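# Unpack heat sink and slip sheet onto their pads

## Task

Remove the finned metal heat sink and the slip sheet beneath it from the crate. Place the heat sink upright with its fins pointing up, wholly within the small pad's outline. Place the sheet lying flat, wholly within the large pad's outline.

## Robot and tools

Robot: two arms on a table. left_arm carries a two-finger gripper; right_arm carries a suction cup (vacuum tool). Scene frame: origin at table-top height, midway between the nominal bases, +z up, +x out over the table, left_arm on the +y side (this is not the same as the image's left or right). Calibrated bases in the scene frame: left_arm at (+0.056, +0.488, 0) and right_arm at (-0.016, -0.430, 0), both almost unrotated. Each arm's reported poses, targets and offsets use that arm's own base axes. Fixed cameras and the table use the scene frame.

Row format (shared by execute_actions and move): one row of 16 numbers that always covers both arms, each number in [-1, 1]. Order: left dx, dy, dz, rx, ry, rz, left_gripper position, force_limit, speed, then right dx, dy, dz, rx, ry, rz, right_tool suction. The six pose numbers per arm are an offset, not a pose. They are measured from that arm's Hand target as it stood when the action or move began, along its base axes. Scale: 1.0 is 0.6 m for translation and 180 degrees for rotation. rx, ry, rz form one rotation vector, turning about the Hand target's position. Because every call starts from the current Hand target, sending the same offset twice moves the arm twice. To hold an arm where it is, send six zeros. To keep a gripper or suction setting, repeat the last values you sent; a 0 there is a real command.

Gripper (left_arm): position +1 is fully open (85 mm), the pads touch near -0.8, and -1 closes until something blocks the fingers. force_limit and speed both start at +1. speed sets finger speed: about 20, 85 and 150 mm/s at -1, 0 and +1. Grip force rises with force_limit and closing speed: roughly 30 to 100 N per pad on a slow close, and up to about 200-245 N on a fast close that starts wide. New force or speed values only apply when the position value also changes by at least 0.01. To grip, send -1 and check object_status: 2 means stopped on an object while closing, 3 means reached the target or fully closed, 0 means moving, 1 means blocked while opening. position_measured is in counts: 3 is open, 78 is about 60 mm, 130 is 40 mm, 180 is 20 mm, 230 is pads together. The fingers point along the gripper's +z. end_effector_position is the closed-pad midpoint.

Suction (right_arm): a suction value above 0.01 turns it on; 0.01 or less turns it off. The 41 mm cup rim must sit fully on a smooth, flat area with no holes or edges under it. suction_measured is near 0 with no seal and 0.83 or more when airtight. part_present becomes 1 at 0.50 and returns to 0 below 0.45. A held part rides up to 16 mm closer to the tool. To release, first rest the part on its support, then switch suction off and wait briefly. The tool body widens to about 9 cm sideways from about 3 cm behind the rim.

execute_actions(actions, cameras): actions is a list of actions. Each action is up to 15 rows, one per 1/30 s step, and the last row is held to fill 15 steps. Every row counts from the start pose of its action. An empty list just returns state and images.

move(target, speed, blend, stop_force, zero, blocking, cameras): runs straight-line paths toward one row, or through a list of up to 15 rows. All rows in the list are offsets from the same starting Hand targets. speed is in m/s, from 0.002 to 1 (default 0.25); turning rate is capped at twice that value in rad/s. blend is in metres and rounds corners in a list. stop_force is 12 to 80 N; when the sensed push against the direction of travel exceeds it, that arm's path ends. Use stop_force only slowly, with the tool not turning, and not when backing away from a contact. It is unreliable near a stretched or straight wrist. blocking=false cannot be combined with stop_force. Paths do not avoid obstacles. The result's 'move:' line reports the outcome, such as done, off_target, moving, held or fault, plus limits such as paced or held.

Other tools: wait(seconds 0-10) lets the scene run. stop() brakes a running move. zoom_image(camera, region [x0,y0,x1,y1], at most 504x504 px) enlarges part of cam_high, cam_left_wrist or cam_right_wrist. read_manual gives licence text only. finished_scene(scene) ends the current scene and cannot be undone. Cameras: cam_high, cam_low, cam_left_wrist, cam_right_wrist, each 896x504.

Results: end_effector_position (m) and end_effector_quat_wxyz in the arm's base frame. Hand target is the last commanded pose after clipping. The arm may rest short of it; re-send the missing distance. Each step is clipped to 70 mm and 16 degrees from the measured pose. Flange force is in the tool's axes and carries noise. 'Joint velocities within noise' means the arm is still. Step readings list intermediate positions.

Avoid: dropping parts, releasing moving parts, slams, and pressing hard. Arms are stiff, so a target only slightly beyond a firm contact can cause a fault: 150 N net force or joint torque over its limit stops the arm for 10 s. Wrist limits are roughly 24-27 N m. Avoid squeezing hard on a part that still rests on something, and avoid swinging loads fast. Keep the arms from hitting each other, since that can fail the task. Keep every object on the table. Watch for MOTOR HOT; holding loads or staying stretched out heats motors and can brake the arm. Loose objects may occasionally be nudged.

Each tool is called after "Request:" in YAML: its name, and indented under it one key for each argument.

## Session

Request:
execute_actions:
  actions: []

Scene clock: 0.00 s.
left_arm: end_effector_position=(+0.4707, -0.4187, +0.2988) position_measured=3 object_status=3 end_effector_quat_wxyz=(-0.381, +0.270, +0.846, -0.255) | right_arm: end_effector_position=(+0.6244, +0.0827, +0.2731) suction_measured=0.00 part_present=0 end_effector_quat_wxyz=(+0.184, -0.106, +0.881, +0.423)
Joint positions: left_arm=[-0.329 1.096 1.148 0.709 -2.344 0.025] | right_arm=[-0.131 0.361 0.315 -0.958 -1.413 0.476]
Joint velocities: within noise
Flange force (N): no reading
Hand target: left_arm +0.4707, -0.4187, +0.2988; -0.381, +0.270, +0.846, -0.255 | right_arm +0.6244, +0.0827, +0.2731; +0.184, -0.106, +0.881, +0.423

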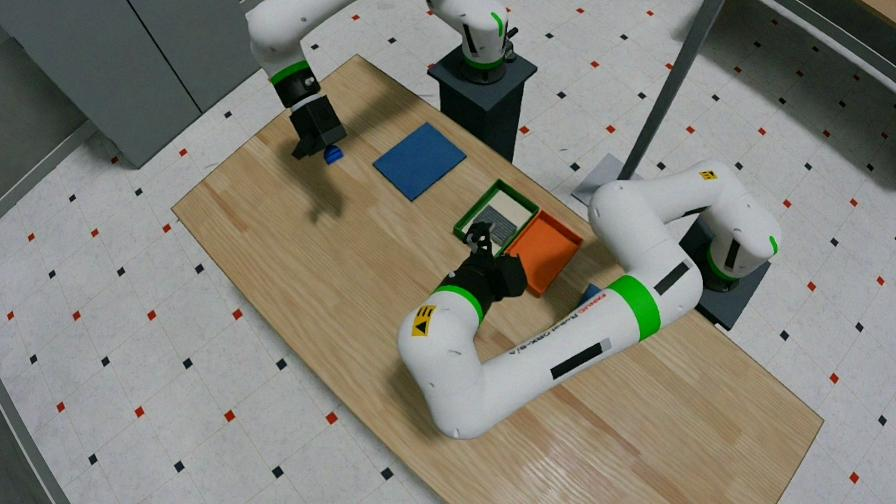

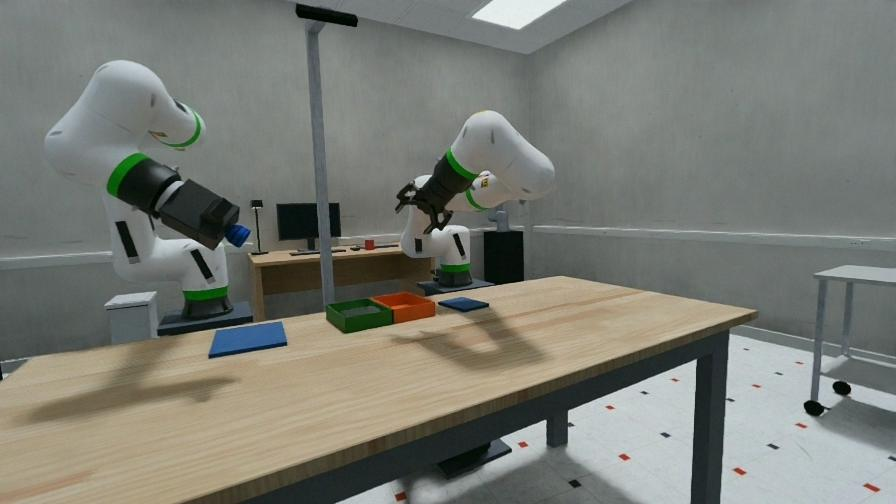

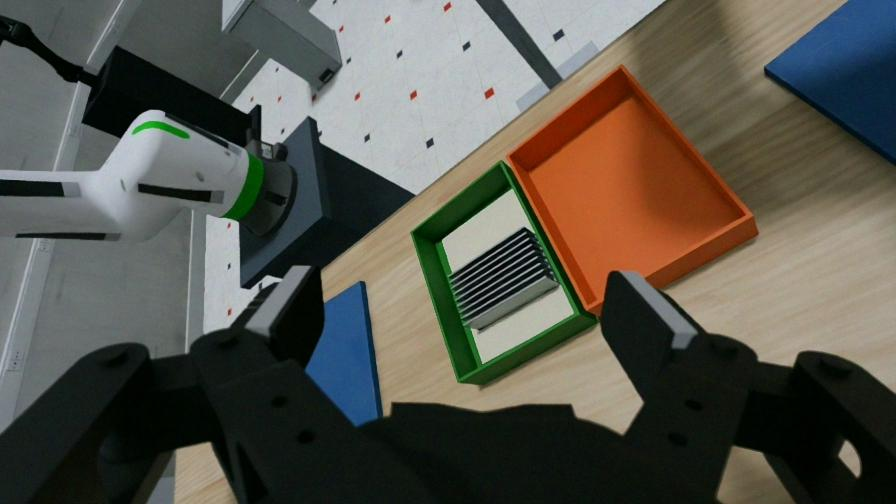

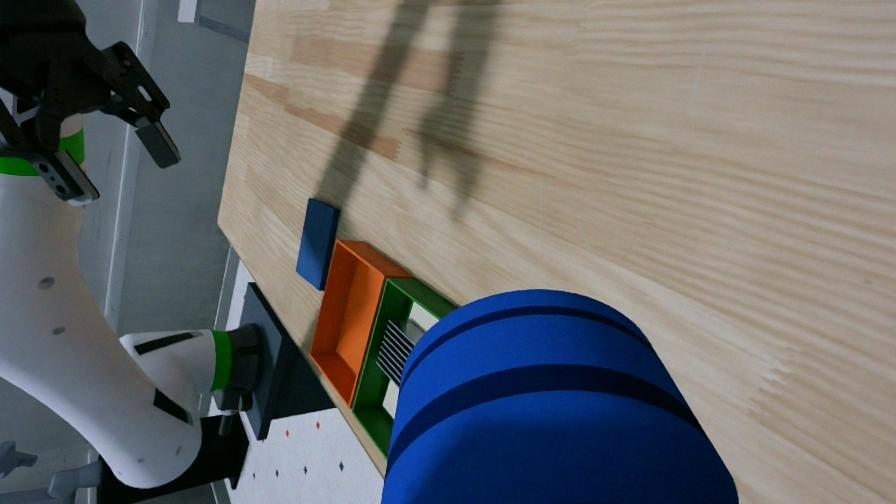

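Request:
zoom_image:
  camera: "cam_left_wrist"
  region: [380, 50, 780, 400]

Request:
zoom_image:
  camera: "cam_high"
  region: [360, 100, 660, 320]

Scaled by 1.260 from the camera's 896x504 image, which has a finer 1280x720 frame.

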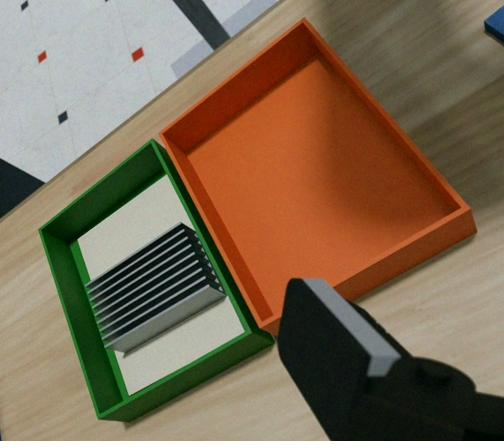

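Scaled by 1.680 from the camera's 896x504 image, which has a finer 1280x720 frame.

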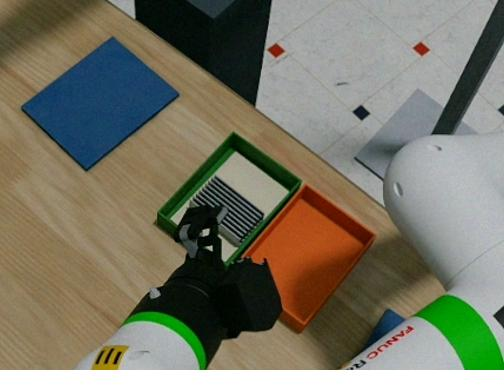

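Request:
move:
  target: [-0.272, -0.132, 0.133, -0.0614, -0.3087, -0.2796, 1, 1, 1, 0, -0.1, 0.1, -0.292, 0.087, 0, 0]
  speed: 0.2

Scene clock: 41.40 s.
left_arm: end_effector_position=(+0.3075, -0.4979, +0.3786) position_measured=3 object_status=3 end_effector_quat_wxyz=(+0.000, +0.708, +0.707, +0.000) | right_arm: end_effector_position=(+0.6244, +0.0227, +0.3331) suction_measured=0.00 part_present=0 end_effector_quat_wxyz=(+0.001, -0.120, +0.993, +0.000)
Joint positions: left_arm=[-0.794 0.401 0.704 0 -1.873 -0.779] | right_arm=[0.246 0.476 0.66 0 -1.753 -0.006]
Joint velocities: within noise
Flange force (N): left_arm=[6.0 -4.1 3.1] | right_arm=[-9.7 -2.4 -4.8]
Hand target: left_arm +0.3075, -0.4979, +0.3786; +0.000, +0.708, +0.707, +0.000 | right_arm +0.6244, +0.0227, +0.3331; +0.001, -0.120, +0.993, +0.000
Off the commanded pose: left_arm 0.000 m, 0 deg | right_arm 0.000 m, 0 deg.
move: done
camera_calibration:
cam_left_wrist: T_world_to_cam=[[0.999664, 0.0234532, 0.0110184, -0.296338], [0.017857, -0.931643, 0.362936, -0.588943], [0.0187772, -0.362618, -0.931749, 0.296353], [0, 0, 0, 1]] pos_world=[0.30119, -0.434272, 0.49314]
cam_right_wrist: T_world_to_cam=[[0.178911, -0.983774, -0.0134008, -0.0719472], [-0.870638, -0.16465, 0.463551, 0.413508], [-0.458236, -0.071267, -0.885969, 0.651164], [0, 0, 0, 1]] pos_world=[0.671275, 0.0437109, 0.384265]

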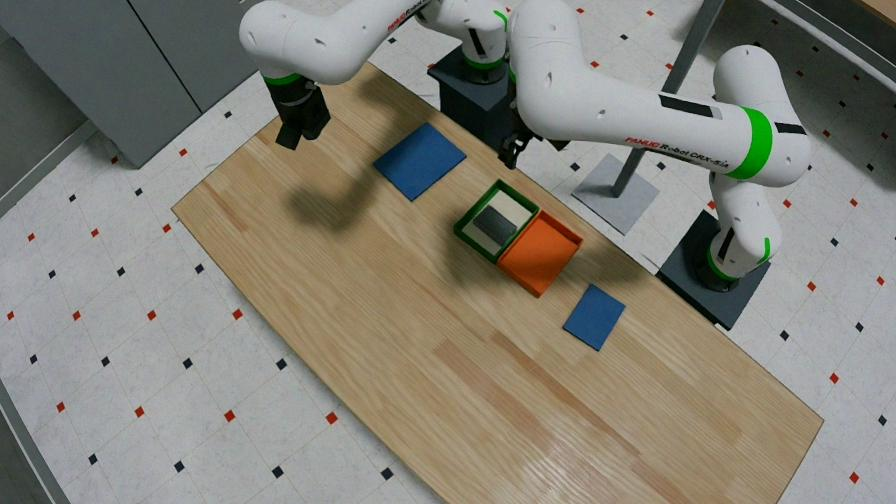

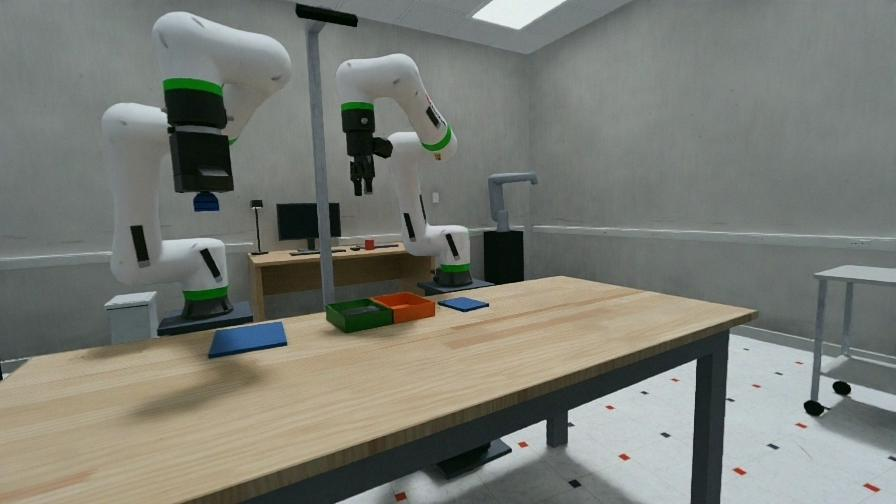

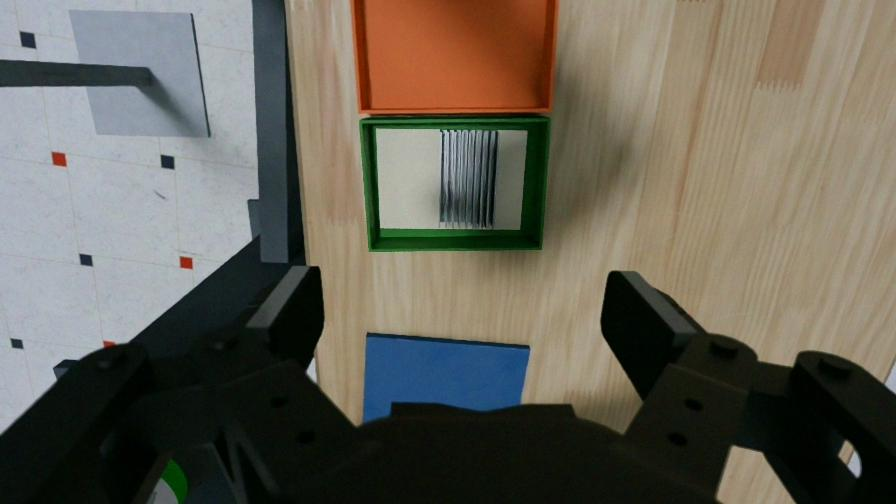

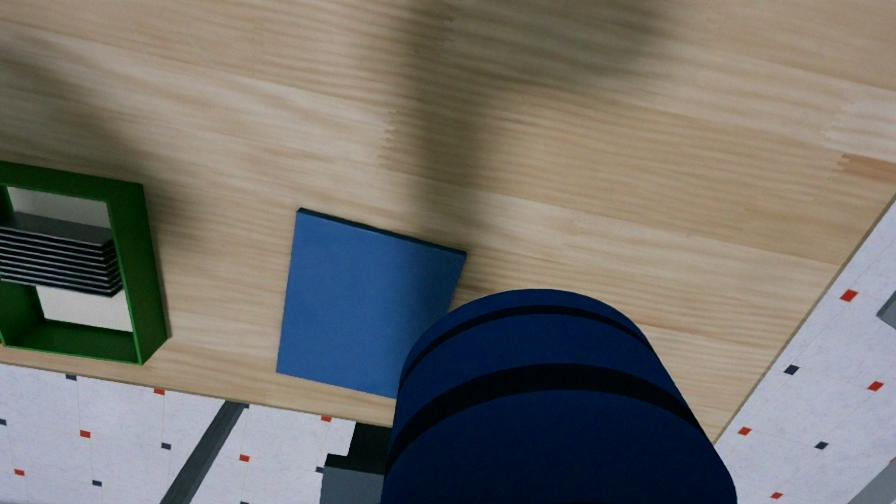

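Request:
zoom_image:
  camera: "cam_left_wrist"
  region: [340, 90, 580, 270]

Request:
zoom_image:
  camera: "cam_high"
  region: [430, 160, 640, 360]

Scaled by 2.100 from the camera's 896x504 image, which has a finer 1280x720 frame.

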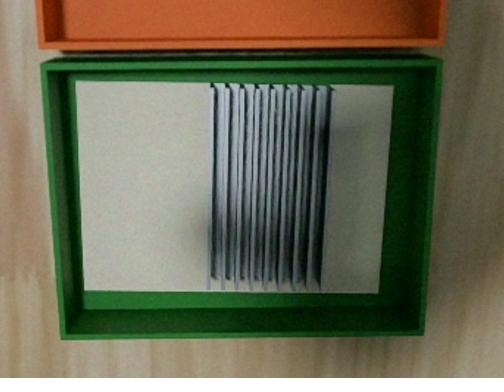

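Scaled by 2.400 from the camera's 896x504 image, which has a finer 1280x720 frame.

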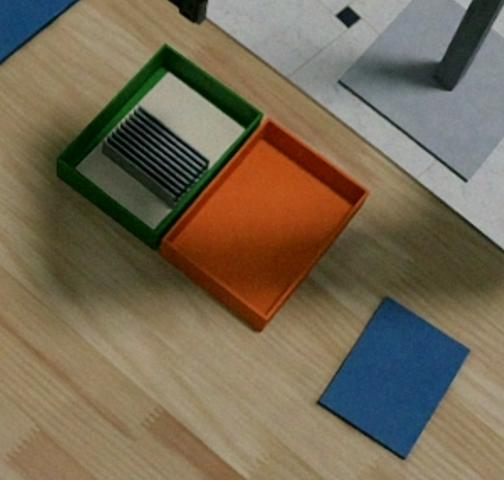

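Request:
zoom_image:
  camera: "cam_low"
  region: [310, 270, 510, 350]

Request:
zoom_image:
  camera: "cam_right_wrist"
  region: [0, 130, 180, 380]

Scaled by 2.520 from the camera's 896x504 image, which has a finer 1280x720 frame.

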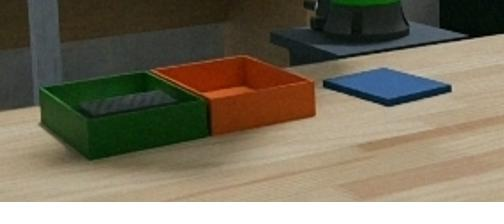

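Scaled by 2.016 from the camera's 896x504 image, which has a finer 1280x720 frame.

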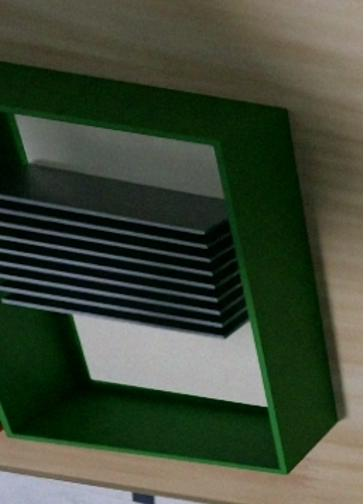

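Request:
move:
  target: [0.036, -0.065, -0.39, 0, 0, 0.004, 1, 1, 1, 0, -0.1, 0, 0, 0, 0, 0]
  speed: 0.2

Request:
zoom_image:
  camera: "cam_left_wrist"
  region: [200, 50, 704, 504]

Request:
zoom_image:
  camera: "cam_low"
  region: [310, 230, 510, 350]

Scene clock: 70.10 s.
left_arm: end_effector_position=(+0.3291, -0.5369, +0.1447) position_measured=3 object_status=3 end_effector_quat_wxyz=(+0.001, +0.703, +0.711, +0.000) | right_arm: end_effector_position=(+0.6244, -0.0373, +0.3331) suction_measured=0.00 part_present=0 end_effector_quat_wxyz=(+0.001, -0.120, +0.993, +0.000)
Joint positions: left_arm=[-0.813 0.496 0.289 0 -1.362 -0.747] | right_arm=[0.149 0.478 0.663 -0.001 -1.754 0.09]
Joint velocities: within noise
Flange force (N): left_arm=[3.0 -2.4 -0.5] | right_arm=[-9.2 -3.3 -5.2]
Hand target: left_arm +0.3291, -0.5369, +0.1446; +0.000, +0.703, +0.711, +0.000 | right_arm +0.6244, -0.0373, +0.3331; +0.001, -0.120, +0.993, +0.000
Off the commanded pose: left_arm 0.000 m, 0 deg | right_arm 0.000 m, 0 deg.
move: done
camera_calibration:
cam_left_wrist: T_world_to_cam=[[0.999293, 0.0359316, 0.0110396, -0.307495], [0.0294744, -0.931277, 0.363117, -0.544411], [0.0233283, -0.362535, -0.931678, 0.0623186], [0, 0, 0, 1]] pos_world=[0.32187, -0.473356, 0.25914]
cam_right_wrist: T_world_to_cam=[[0.178911, -0.983774, -0.0134008, -0.130974], [-0.870638, -0.16465, 0.463551, 0.403629], [-0.458236, -0.071267, -0.885969, 0.646888], [0, 0, 0, 1]] pos_world=[0.671275, -0.0162891, 0.384265]

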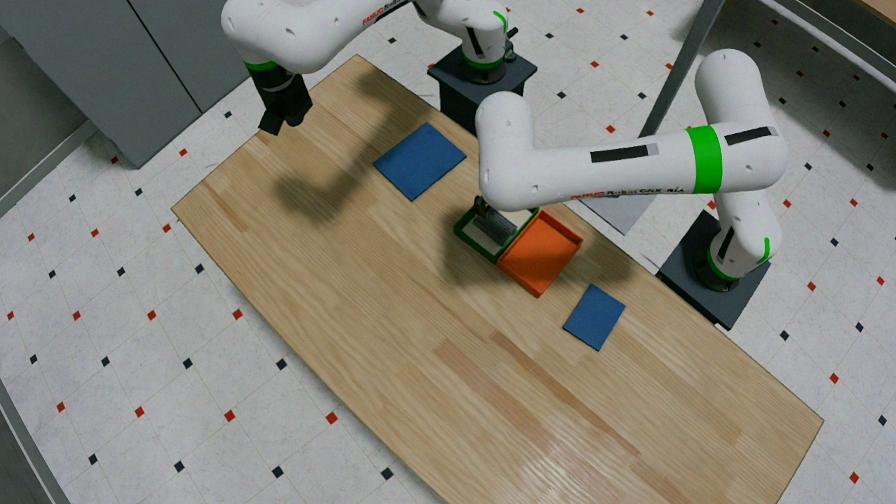

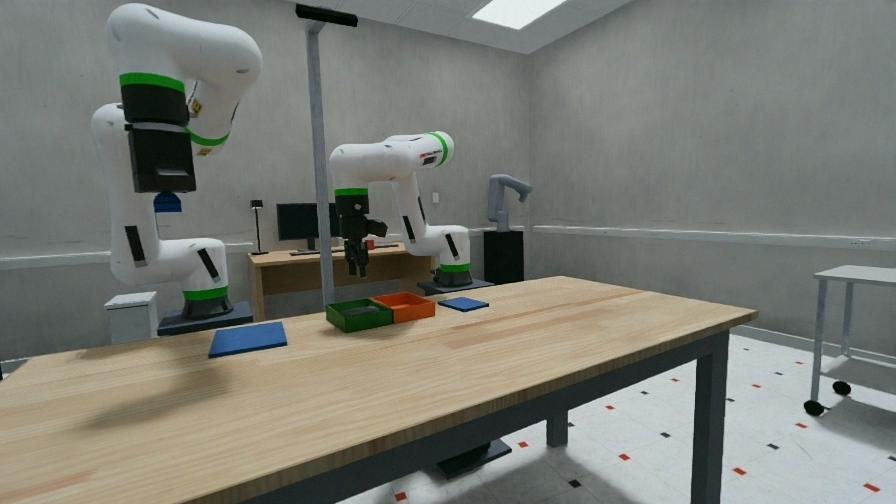

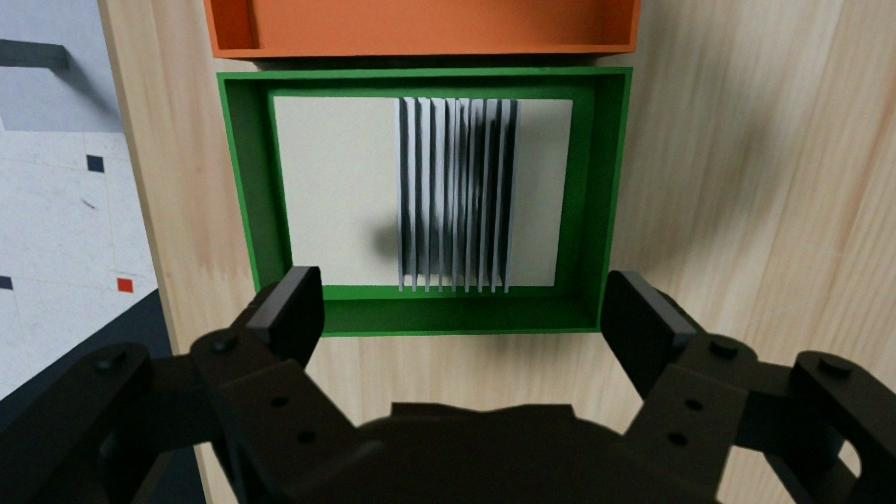

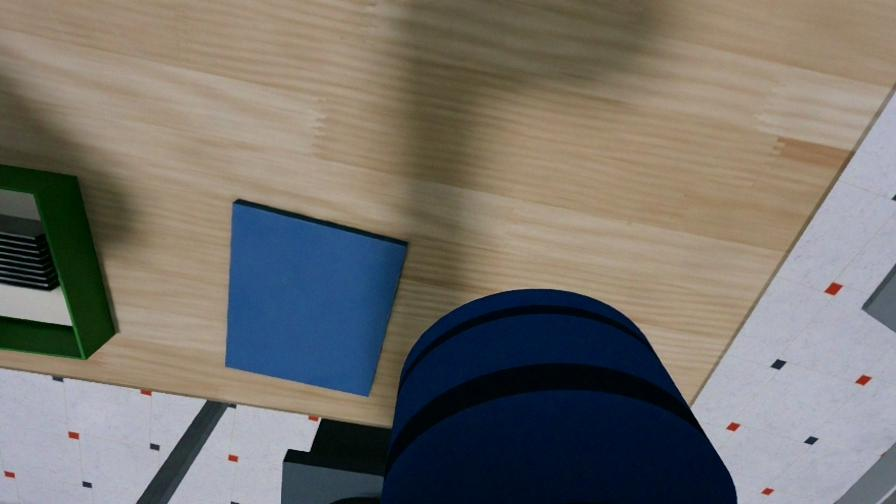

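Scaled by 1.000.

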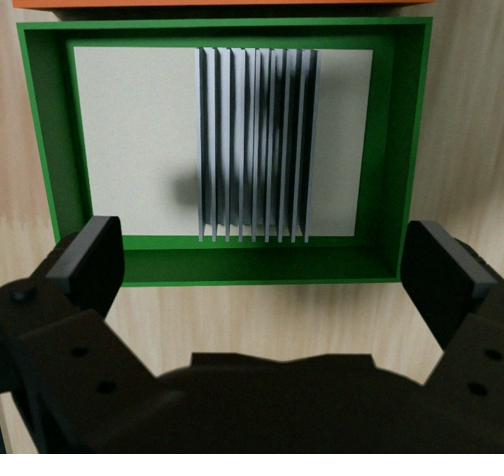

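Scaled by 2.520 from the camera's 896x504 image, which has a finer 1280x720 frame.

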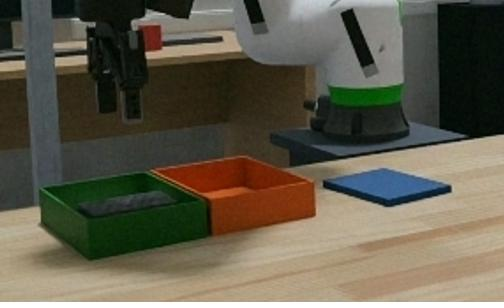

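Request:
move:
  target:
    - [0.005, 0.0015, -0.08, 0, 0, 0.0033, 0.75, -0.7, -1, 0, 0, 0, 0, 0, 0, 0]
    - [0.005, 0.0015, -0.158, 0, 0, 0.0033, 0.75, -0.7, -1, 0, 0, 0, 0, 0, 0, 0]
  speed: 0.08
  cameras: ["cam_left_wrist","cam_low"]

Request:
zoom_image:
  camera: "cam_low"
  region: [310, 230, 510, 350]

Scene clock: 104.87 s.
left_arm: end_effector_position=(+0.3321, -0.5360, +0.0498) position_measured=35 object_status=3 end_effector_quat_wxyz=(+0.000, +0.700, +0.715, +0.000) | right_arm: end_effector_position=(+0.6244, -0.0373, +0.3331) suction_measured=0.00 part_present=0 end_effector_quat_wxyz=(+0.001, -0.120, +0.993, +0.000)
Joint positions: left_arm=[-0.809 0.569 0.168 -0.001 -1.168 -0.741] | right_arm=[0.149 0.478 0.663 -0.001 -1.754 0.09]
Joint velocities: within noise
Flange force (N): left_arm=[4.0 -2.8 -1.0] | right_arm=[-9.7 -3.4 -5.2]
Hand target: left_arm +0.3321, -0.5360, +0.0498; +0.000, +0.700, +0.715, +0.000 | right_arm +0.6244, -0.0373, +0.3331; +0.001, -0.120, +0.993, +0.000
Off the commanded pose: left_arm 0.000 m, 0 deg | right_arm 0.000 m, 0 deg.
move: done
camera_calibration:
cam_left_wrist: T_world_to_cam=[[0.998862, 0.0463803, 0.0111184, -0.303794], [0.0391879, -0.930976, 0.362971, -0.512283], [0.0271857, -0.362122, -0.931734, -0.0268117], [0, 0, 0, 1]] pos_world=[0.324253, -0.472542, 0.16434]
Images, in order (width x height): cam_low 896x504, cam_left_wrist 896x504.

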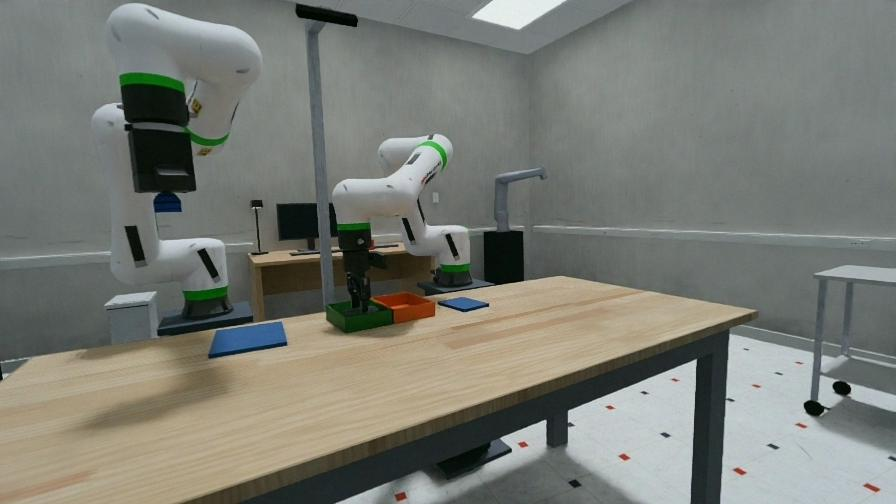

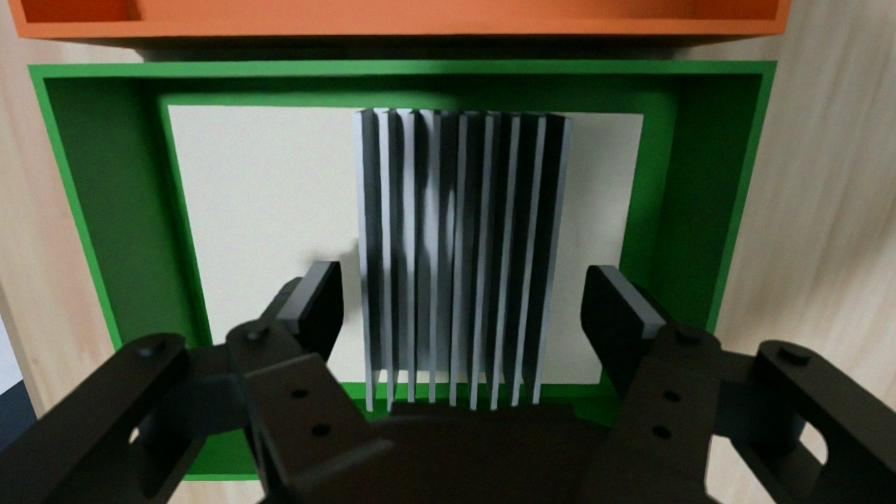

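Scaled by 2.520 from the camera's 896x504 image, which has a finer 1280x720 frame.

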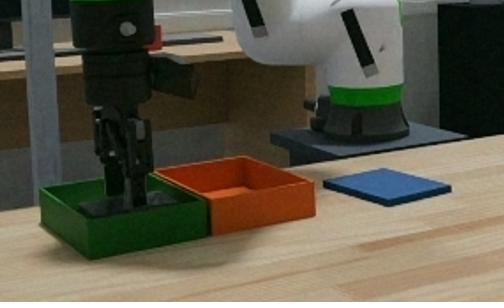

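Request:
move:
  target: [-0.0017, -0.001, -0.038, 0, 0, 0.001, 0.75, -0.7, -1, 0, 0, 0, 0, 0, 0, 0]
  speed: 0.03
  stop_force: 15
  cameras: ["cam_left_wrist","cam_low"]

Request:
zoom_image:
  camera: "cam_low"
  region: [310, 270, 430, 350]

Scene clock: 115.47 s.
left_arm: end_effector_position=(+0.3311, -0.5366, +0.0270) position_measured=35 object_status=3 end_effector_quat_wxyz=(+0.000, +0.698, +0.716, +0.000) | right_arm: end_effector_position=(+0.6244, -0.0373, +0.3331) suction_measured=0.00 part_present=0 end_effector_quat_wxyz=(+0.001, -0.120, +0.993, +0.000)
Joint positions: left_arm=[-0.81 0.592 0.146 0 -1.123 -0.736] | right_arm=[0.149 0.478 0.663 -0.001 -1.754 0.09]
Joint velocities: within noise
Flange force (N): left_arm=[4.1 -2.3 -1.1] | right_arm=[-9.6 -3.2 -5.4]
Hand target: left_arm +0.3311, -0.5366, +0.0270; +0.000, +0.698, +0.716, +0.000 | right_arm +0.6244, -0.0373, +0.3331; +0.001, -0.120, +0.993, +0.000
Off the commanded pose: left_arm 0.000 m, 0 deg | right_arm 0.000 m, 0 deg.
move: done
camera_calibration:
cam_left_wrist: T_world_to_cam=[[0.998716, 0.0494494, 0.0109851, -0.300791], [0.0420972, -0.930855, 0.362955, -0.505396], [0.0281735, -0.362027, -0.931742, -0.0485114], [0, 0, 0, 1]] pos_world=[0.323048, -0.473139, 0.14154]
Images, in order (width x height): cam_low 896x504, cam_left_wrist 896x504.

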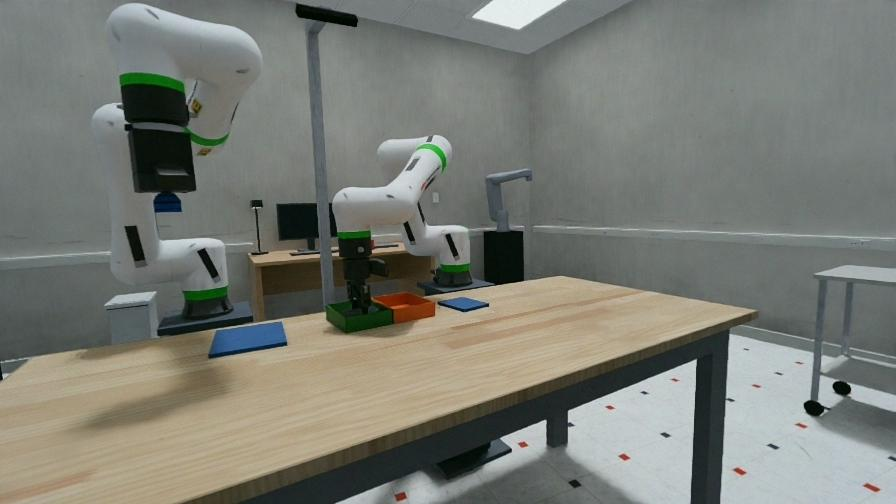

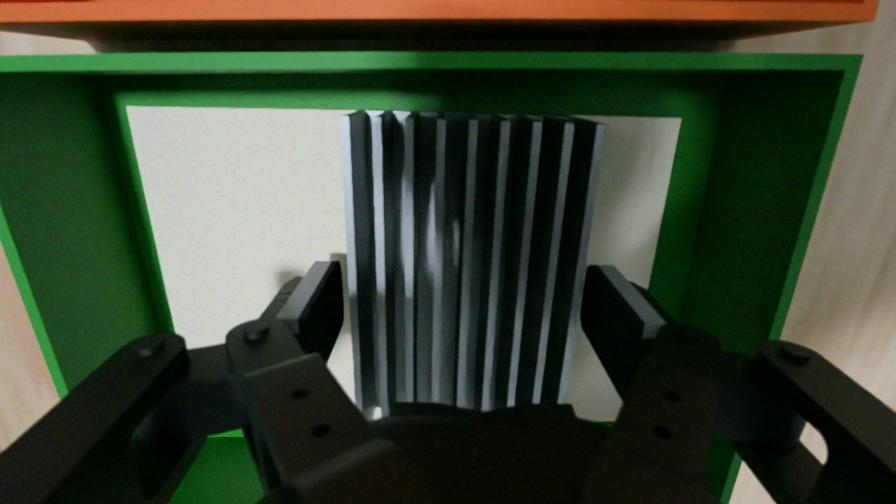

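Scaled by 4.200 from the camera's 896x504 image, which has a finer 1280x720 frame.

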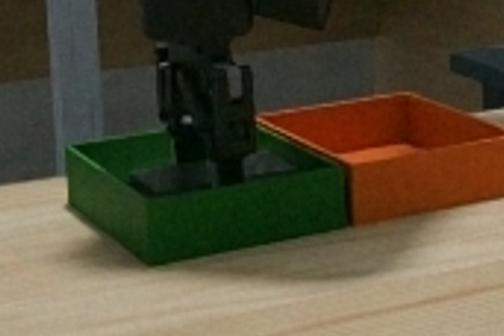

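Request:
move:
  target: [0.0014, 0, -0.0033, 0, 0, 0.001, 0.75, -0.7, -1, 0, 0, 0, 0, 0, 0, 0]
  speed: 0.03
  cameras: []

Request:
move:
  target: [0, 0, 0, 0, 0, 0, -1, -0.7, -1, 0, 0, 0, 0, 0, 0, 0]
  speed: 0.03
  cameras: ["cam_left_wrist"]

Scene clock: 125.93 s.
left_arm: end_effector_position=(+0.3319, -0.5366, +0.0250) position_measured=35 object_status=3 end_effector_quat_wxyz=(+0.000, +0.697, +0.717, +0.000) | right_arm: end_effector_position=(+0.6244, -0.0373, +0.3331) suction_measured=0.00 part_present=0 end_effector_quat_wxyz=(+0.001, -0.120, +0.993, +0.000)
Joint positions: left_arm=[-0.809 0.595 0.146 0 -1.12 -0.734] | right_arm=[0.149 0.478 0.663 -0.001 -1.754 0.09]
Joint velocities: within noise
Flange force (N): left_arm=[2.8 -1.7 -1.8] | right_arm=[-9.0 -3.2 -5.0]
Hand target: left_arm +0.3319, -0.5366, +0.0250; +0.000, +0.697, +0.717, +0.000 | right_arm +0.6244, -0.0373, +0.3331; +0.001, -0.120, +0.993, +0.000
Off the commanded pose: left_arm 0.000 m, 0 deg | right_arm 0.000 m, 0 deg.
move: done
No camera images: "cameras" was empty.

Scene clock: 127.00 s.
left_arm: end_effector_position=(+0.3319, -0.5366, +0.0250) position_measured=78 object_status=0 end_effector_quat_wxyz=(+0.000, +0.697, +0.717, +0.000) | right_arm: end_effector_position=(+0.6244, -0.0373, +0.3331) suction_measured=0.00 part_present=0 end_effector_quat_wxyz=(+0.001, -0.120, +0.993, +0.000)
Joint positions: left_arm=[-0.809 0.595 0.146 0 -1.12 -0.734] | right_arm=[0.149 0.478 0.663 -0.001 -1.754 0.09]
Joint velocities: within noise
Flange force (N): left_arm=[5.0 -2.8 -9.4] | right_arm=[-9.4 -3.3 -5.2]
Hand target: left_arm +0.3319, -0.5366, +0.0250; +0.000, +0.697, +0.717, +0.000 | right_arm +0.6244, -0.0373, +0.3331; +0.001, -0.120, +0.993, +0.000
Off the commanded pose: left_arm 0.000 m, 0 deg | right_arm 0.000 m, 0 deg.
move: done
camera_calibration:
cam_left_wrist: T_world_to_cam=[[0.998556, 0.052584, 0.011035, -0.299835], [0.0449981, -0.930688, 0.363037, -0.505562], [0.02936, -0.362016, -0.931709, -0.0507736], [0, 0, 0, 1]] pos_world=[0.323642, -0.473135, 0.13954]
Images, in order (width x height): cam_left_wrist 896x504.

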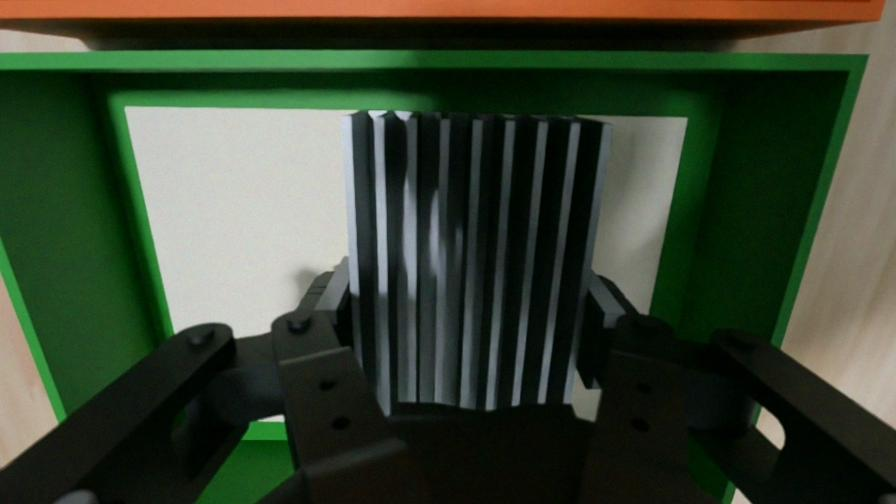

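Request:
move:
  target:
    - [0, 0, 0.01, 0, 0, 0, -1, -0.7, -1, 0, 0, 0, 0, 0, 0, 0]
    - [0, 0, 0.22, 0, 0, 0, -1, -0.7, -1, 0, 0, 0, 0, 0, 0, 0]
  speed: [0.03,0.1]

Request:
zoom_image:
  camera: "cam_low"
  region: [310, 230, 510, 350]

Scene clock: 132.30 s.
left_arm: end_effector_position=(+0.3319, -0.5366, +0.1571) position_measured=78 object_status=2 end_effector_quat_wxyz=(+0.000, +0.697, +0.717, +0.000) | right_arm: end_effector_position=(+0.6244, -0.0373, +0.3331) suction_measured=0.00 part_present=0 end_effector_quat_wxyz=(+0.001, -0.120, +0.993, +0.000)
Joint positions: left_arm=[-0.809 0.493 0.314 0 -1.39 -0.734] | right_arm=[0.149 0.478 0.663 -0.001 -1.754 0.09]
Joint velocities: within noise
Flange force (N): left_arm=[4.4 -2.3 1.7] | right_arm=[-9.1 -3.1 -5.3]
Hand target: left_arm +0.3319, -0.5366, +0.1570; +0.000, +0.697, +0.717, +0.000 | right_arm +0.6244, -0.0373, +0.3331; +0.001, -0.120, +0.993, +0.000
Off the commanded pose: left_arm 0.000 m, 0 deg | right_arm 0.000 m, 0 deg.
move: done
camera_calibration:
cam_left_wrist: T_world_to_cam=[[0.998556, 0.0525844, 0.011036, -0.301292], [0.0449971, -0.930674, 0.363071, -0.553486], [0.0293628, -0.36205, -0.931696, 0.0721913], [0, 0, 0, 1]] pos_world=[0.323642, -0.473135, 0.27154]
cam_right_wrist: T_world_to_cam=[[0.178911, -0.983774, -0.0134008, -0.130974], [-0.870638, -0.16465, 0.463551, 0.403629], [-0.458236, -0.071267, -0.885969, 0.646888], [0, 0, 0, 1]] pos_world=[0.671275, -0.0162891, 0.384265]

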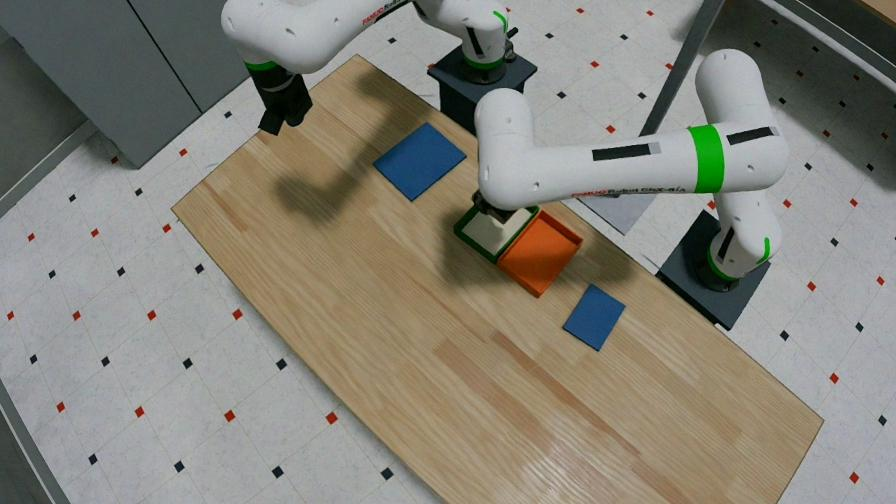

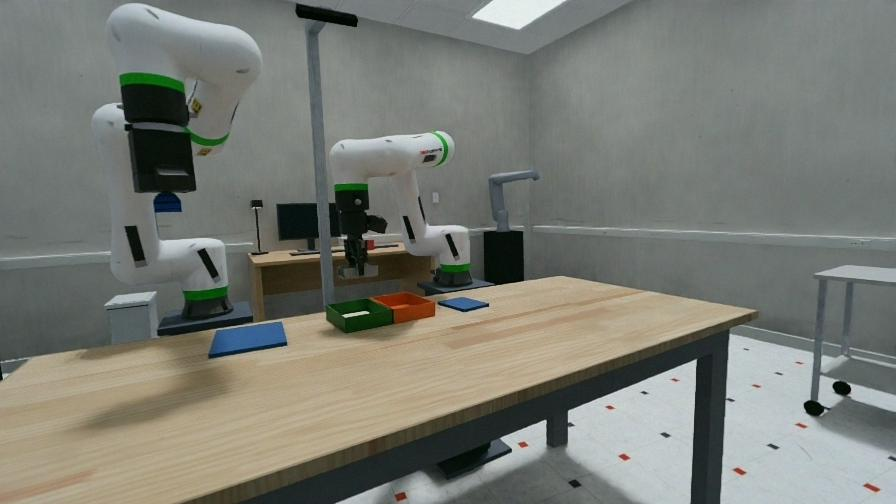

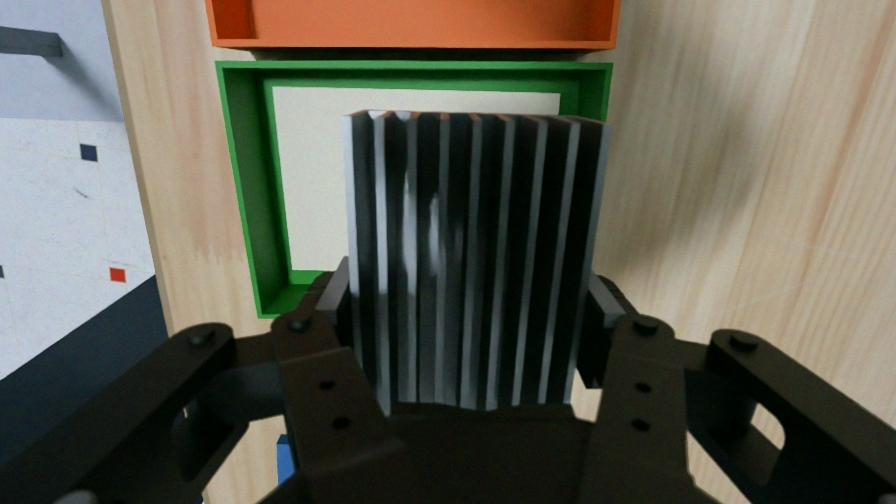

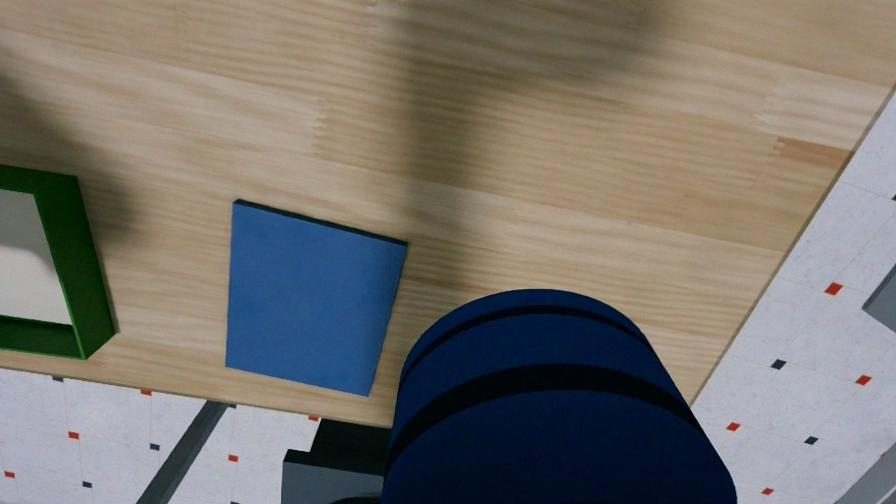

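Scaled by 2.520 from the camera's 896x504 image, which has a finer 1280x720 frame.

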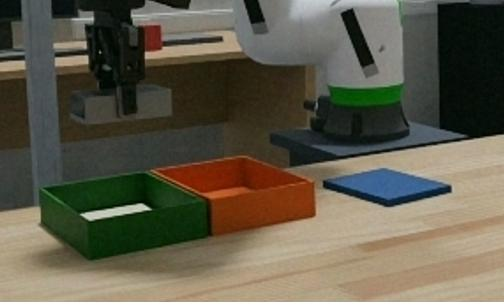

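Request:
move:
  target:
    - [-0.05, 0.3, 0.05, 0, 0, -0.2, -1, -0.7, -1, 0, 0, 0, 0, 0, 0, 0]
    - [-0.11, 0.6517, 0.05, 0, 0, -0.467, -1, -0.7, -1, 0, 0, 0, 0, 0, 0, 0]
  speed: 0.2
  blend: 0.05

Request:
zoom_image:
  camera: "cam_left_wrist"
  region: [200, 0, 704, 504]

Scene clock: 158.63 s.
left_arm: end_effector_position=(+0.2659, -0.1455, +0.1870) position_measured=78 object_status=2 end_effector_quat_wxyz=(+0.000, +0.998, +0.066, +0.000) | right_arm: end_effector_position=(+0.6244, -0.0373, +0.3331) suction_measured=0.00 part_present=0 end_effector_quat_wxyz=(+0.001, -0.120, +0.993, +0.000)
Joint positions: left_arm=[-0.056 -0.377 -0.533 0.001 -1.415 -2.954] | right_arm=[0.149 0.478 0.663 -0.001 -1.754 0.09]
Joint velocities: within noise
Flange force (N): left_arm=[-2.9 -2.7 2.6] | right_arm=[-9.5 -3.3 -5.3]
Hand target: left_arm +0.2659, -0.1455, +0.1870; +0.000, +0.998, +0.066, +0.000 | right_arm +0.6244, -0.0373, +0.3331; +0.001, -0.120, +0.993, +0.000
Off the commanded pose: left_arm 0.000 m, 0 deg | right_arm 0.000 m, 0 deg.
move: done
camera_calibration:
cam_left_wrist: T_world_to_cam=[[0.155674, -0.987747, 0.0110114, -0.183556], [-0.921042, -0.141114, 0.363001, 0.174268], [-0.356999, -0.0666515, -0.931724, 0.389363], [0, 0, 0, 1]] pos_world=[0.328085, -0.130763, 0.30154]
cam_right_wrist: T_world_to_cam=[[0.178911, -0.983774, -0.0134008, -0.130974], [-0.870638, -0.16465, 0.463551, 0.403629], [-0.458236, -0.071267, -0.885969, 0.646888], [0, 0, 0, 1]] pos_world=[0.671275, -0.0162891, 0.384265]

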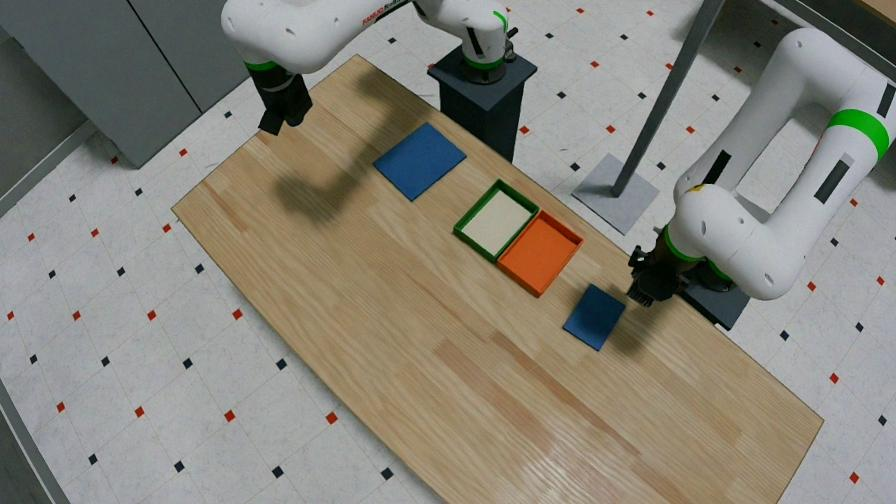

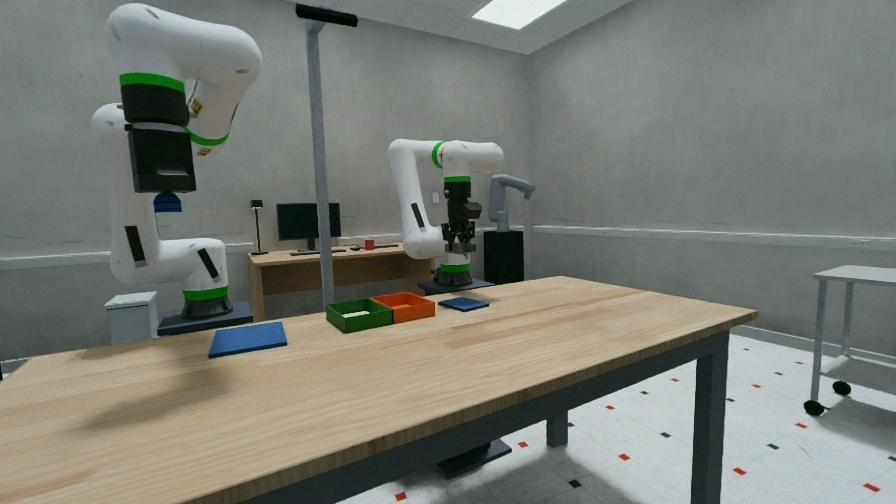

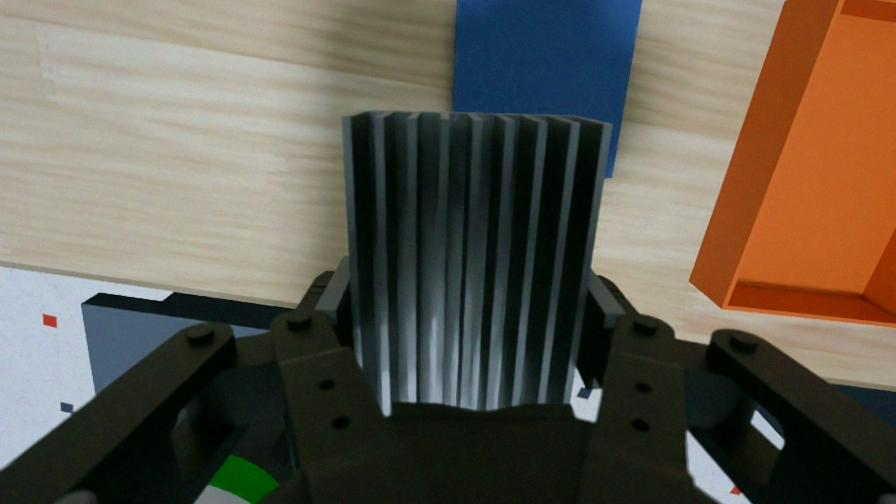

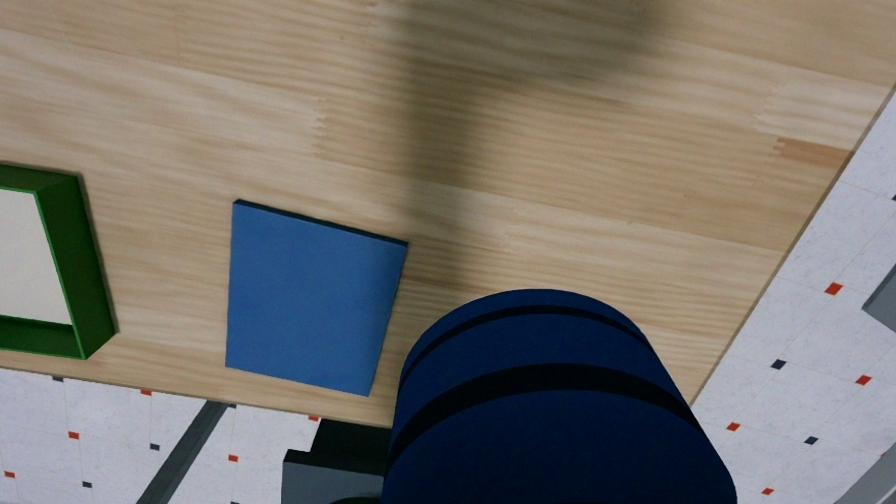

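Scaled by 1.000.

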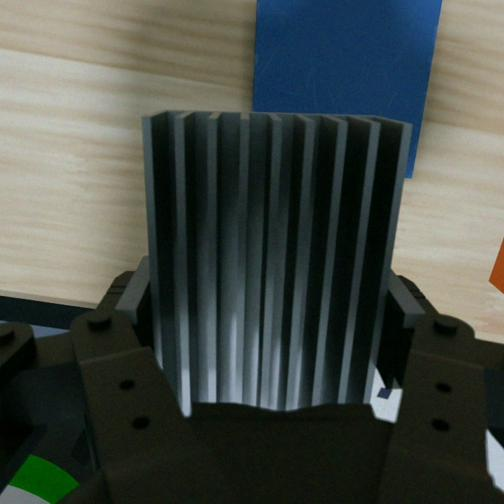

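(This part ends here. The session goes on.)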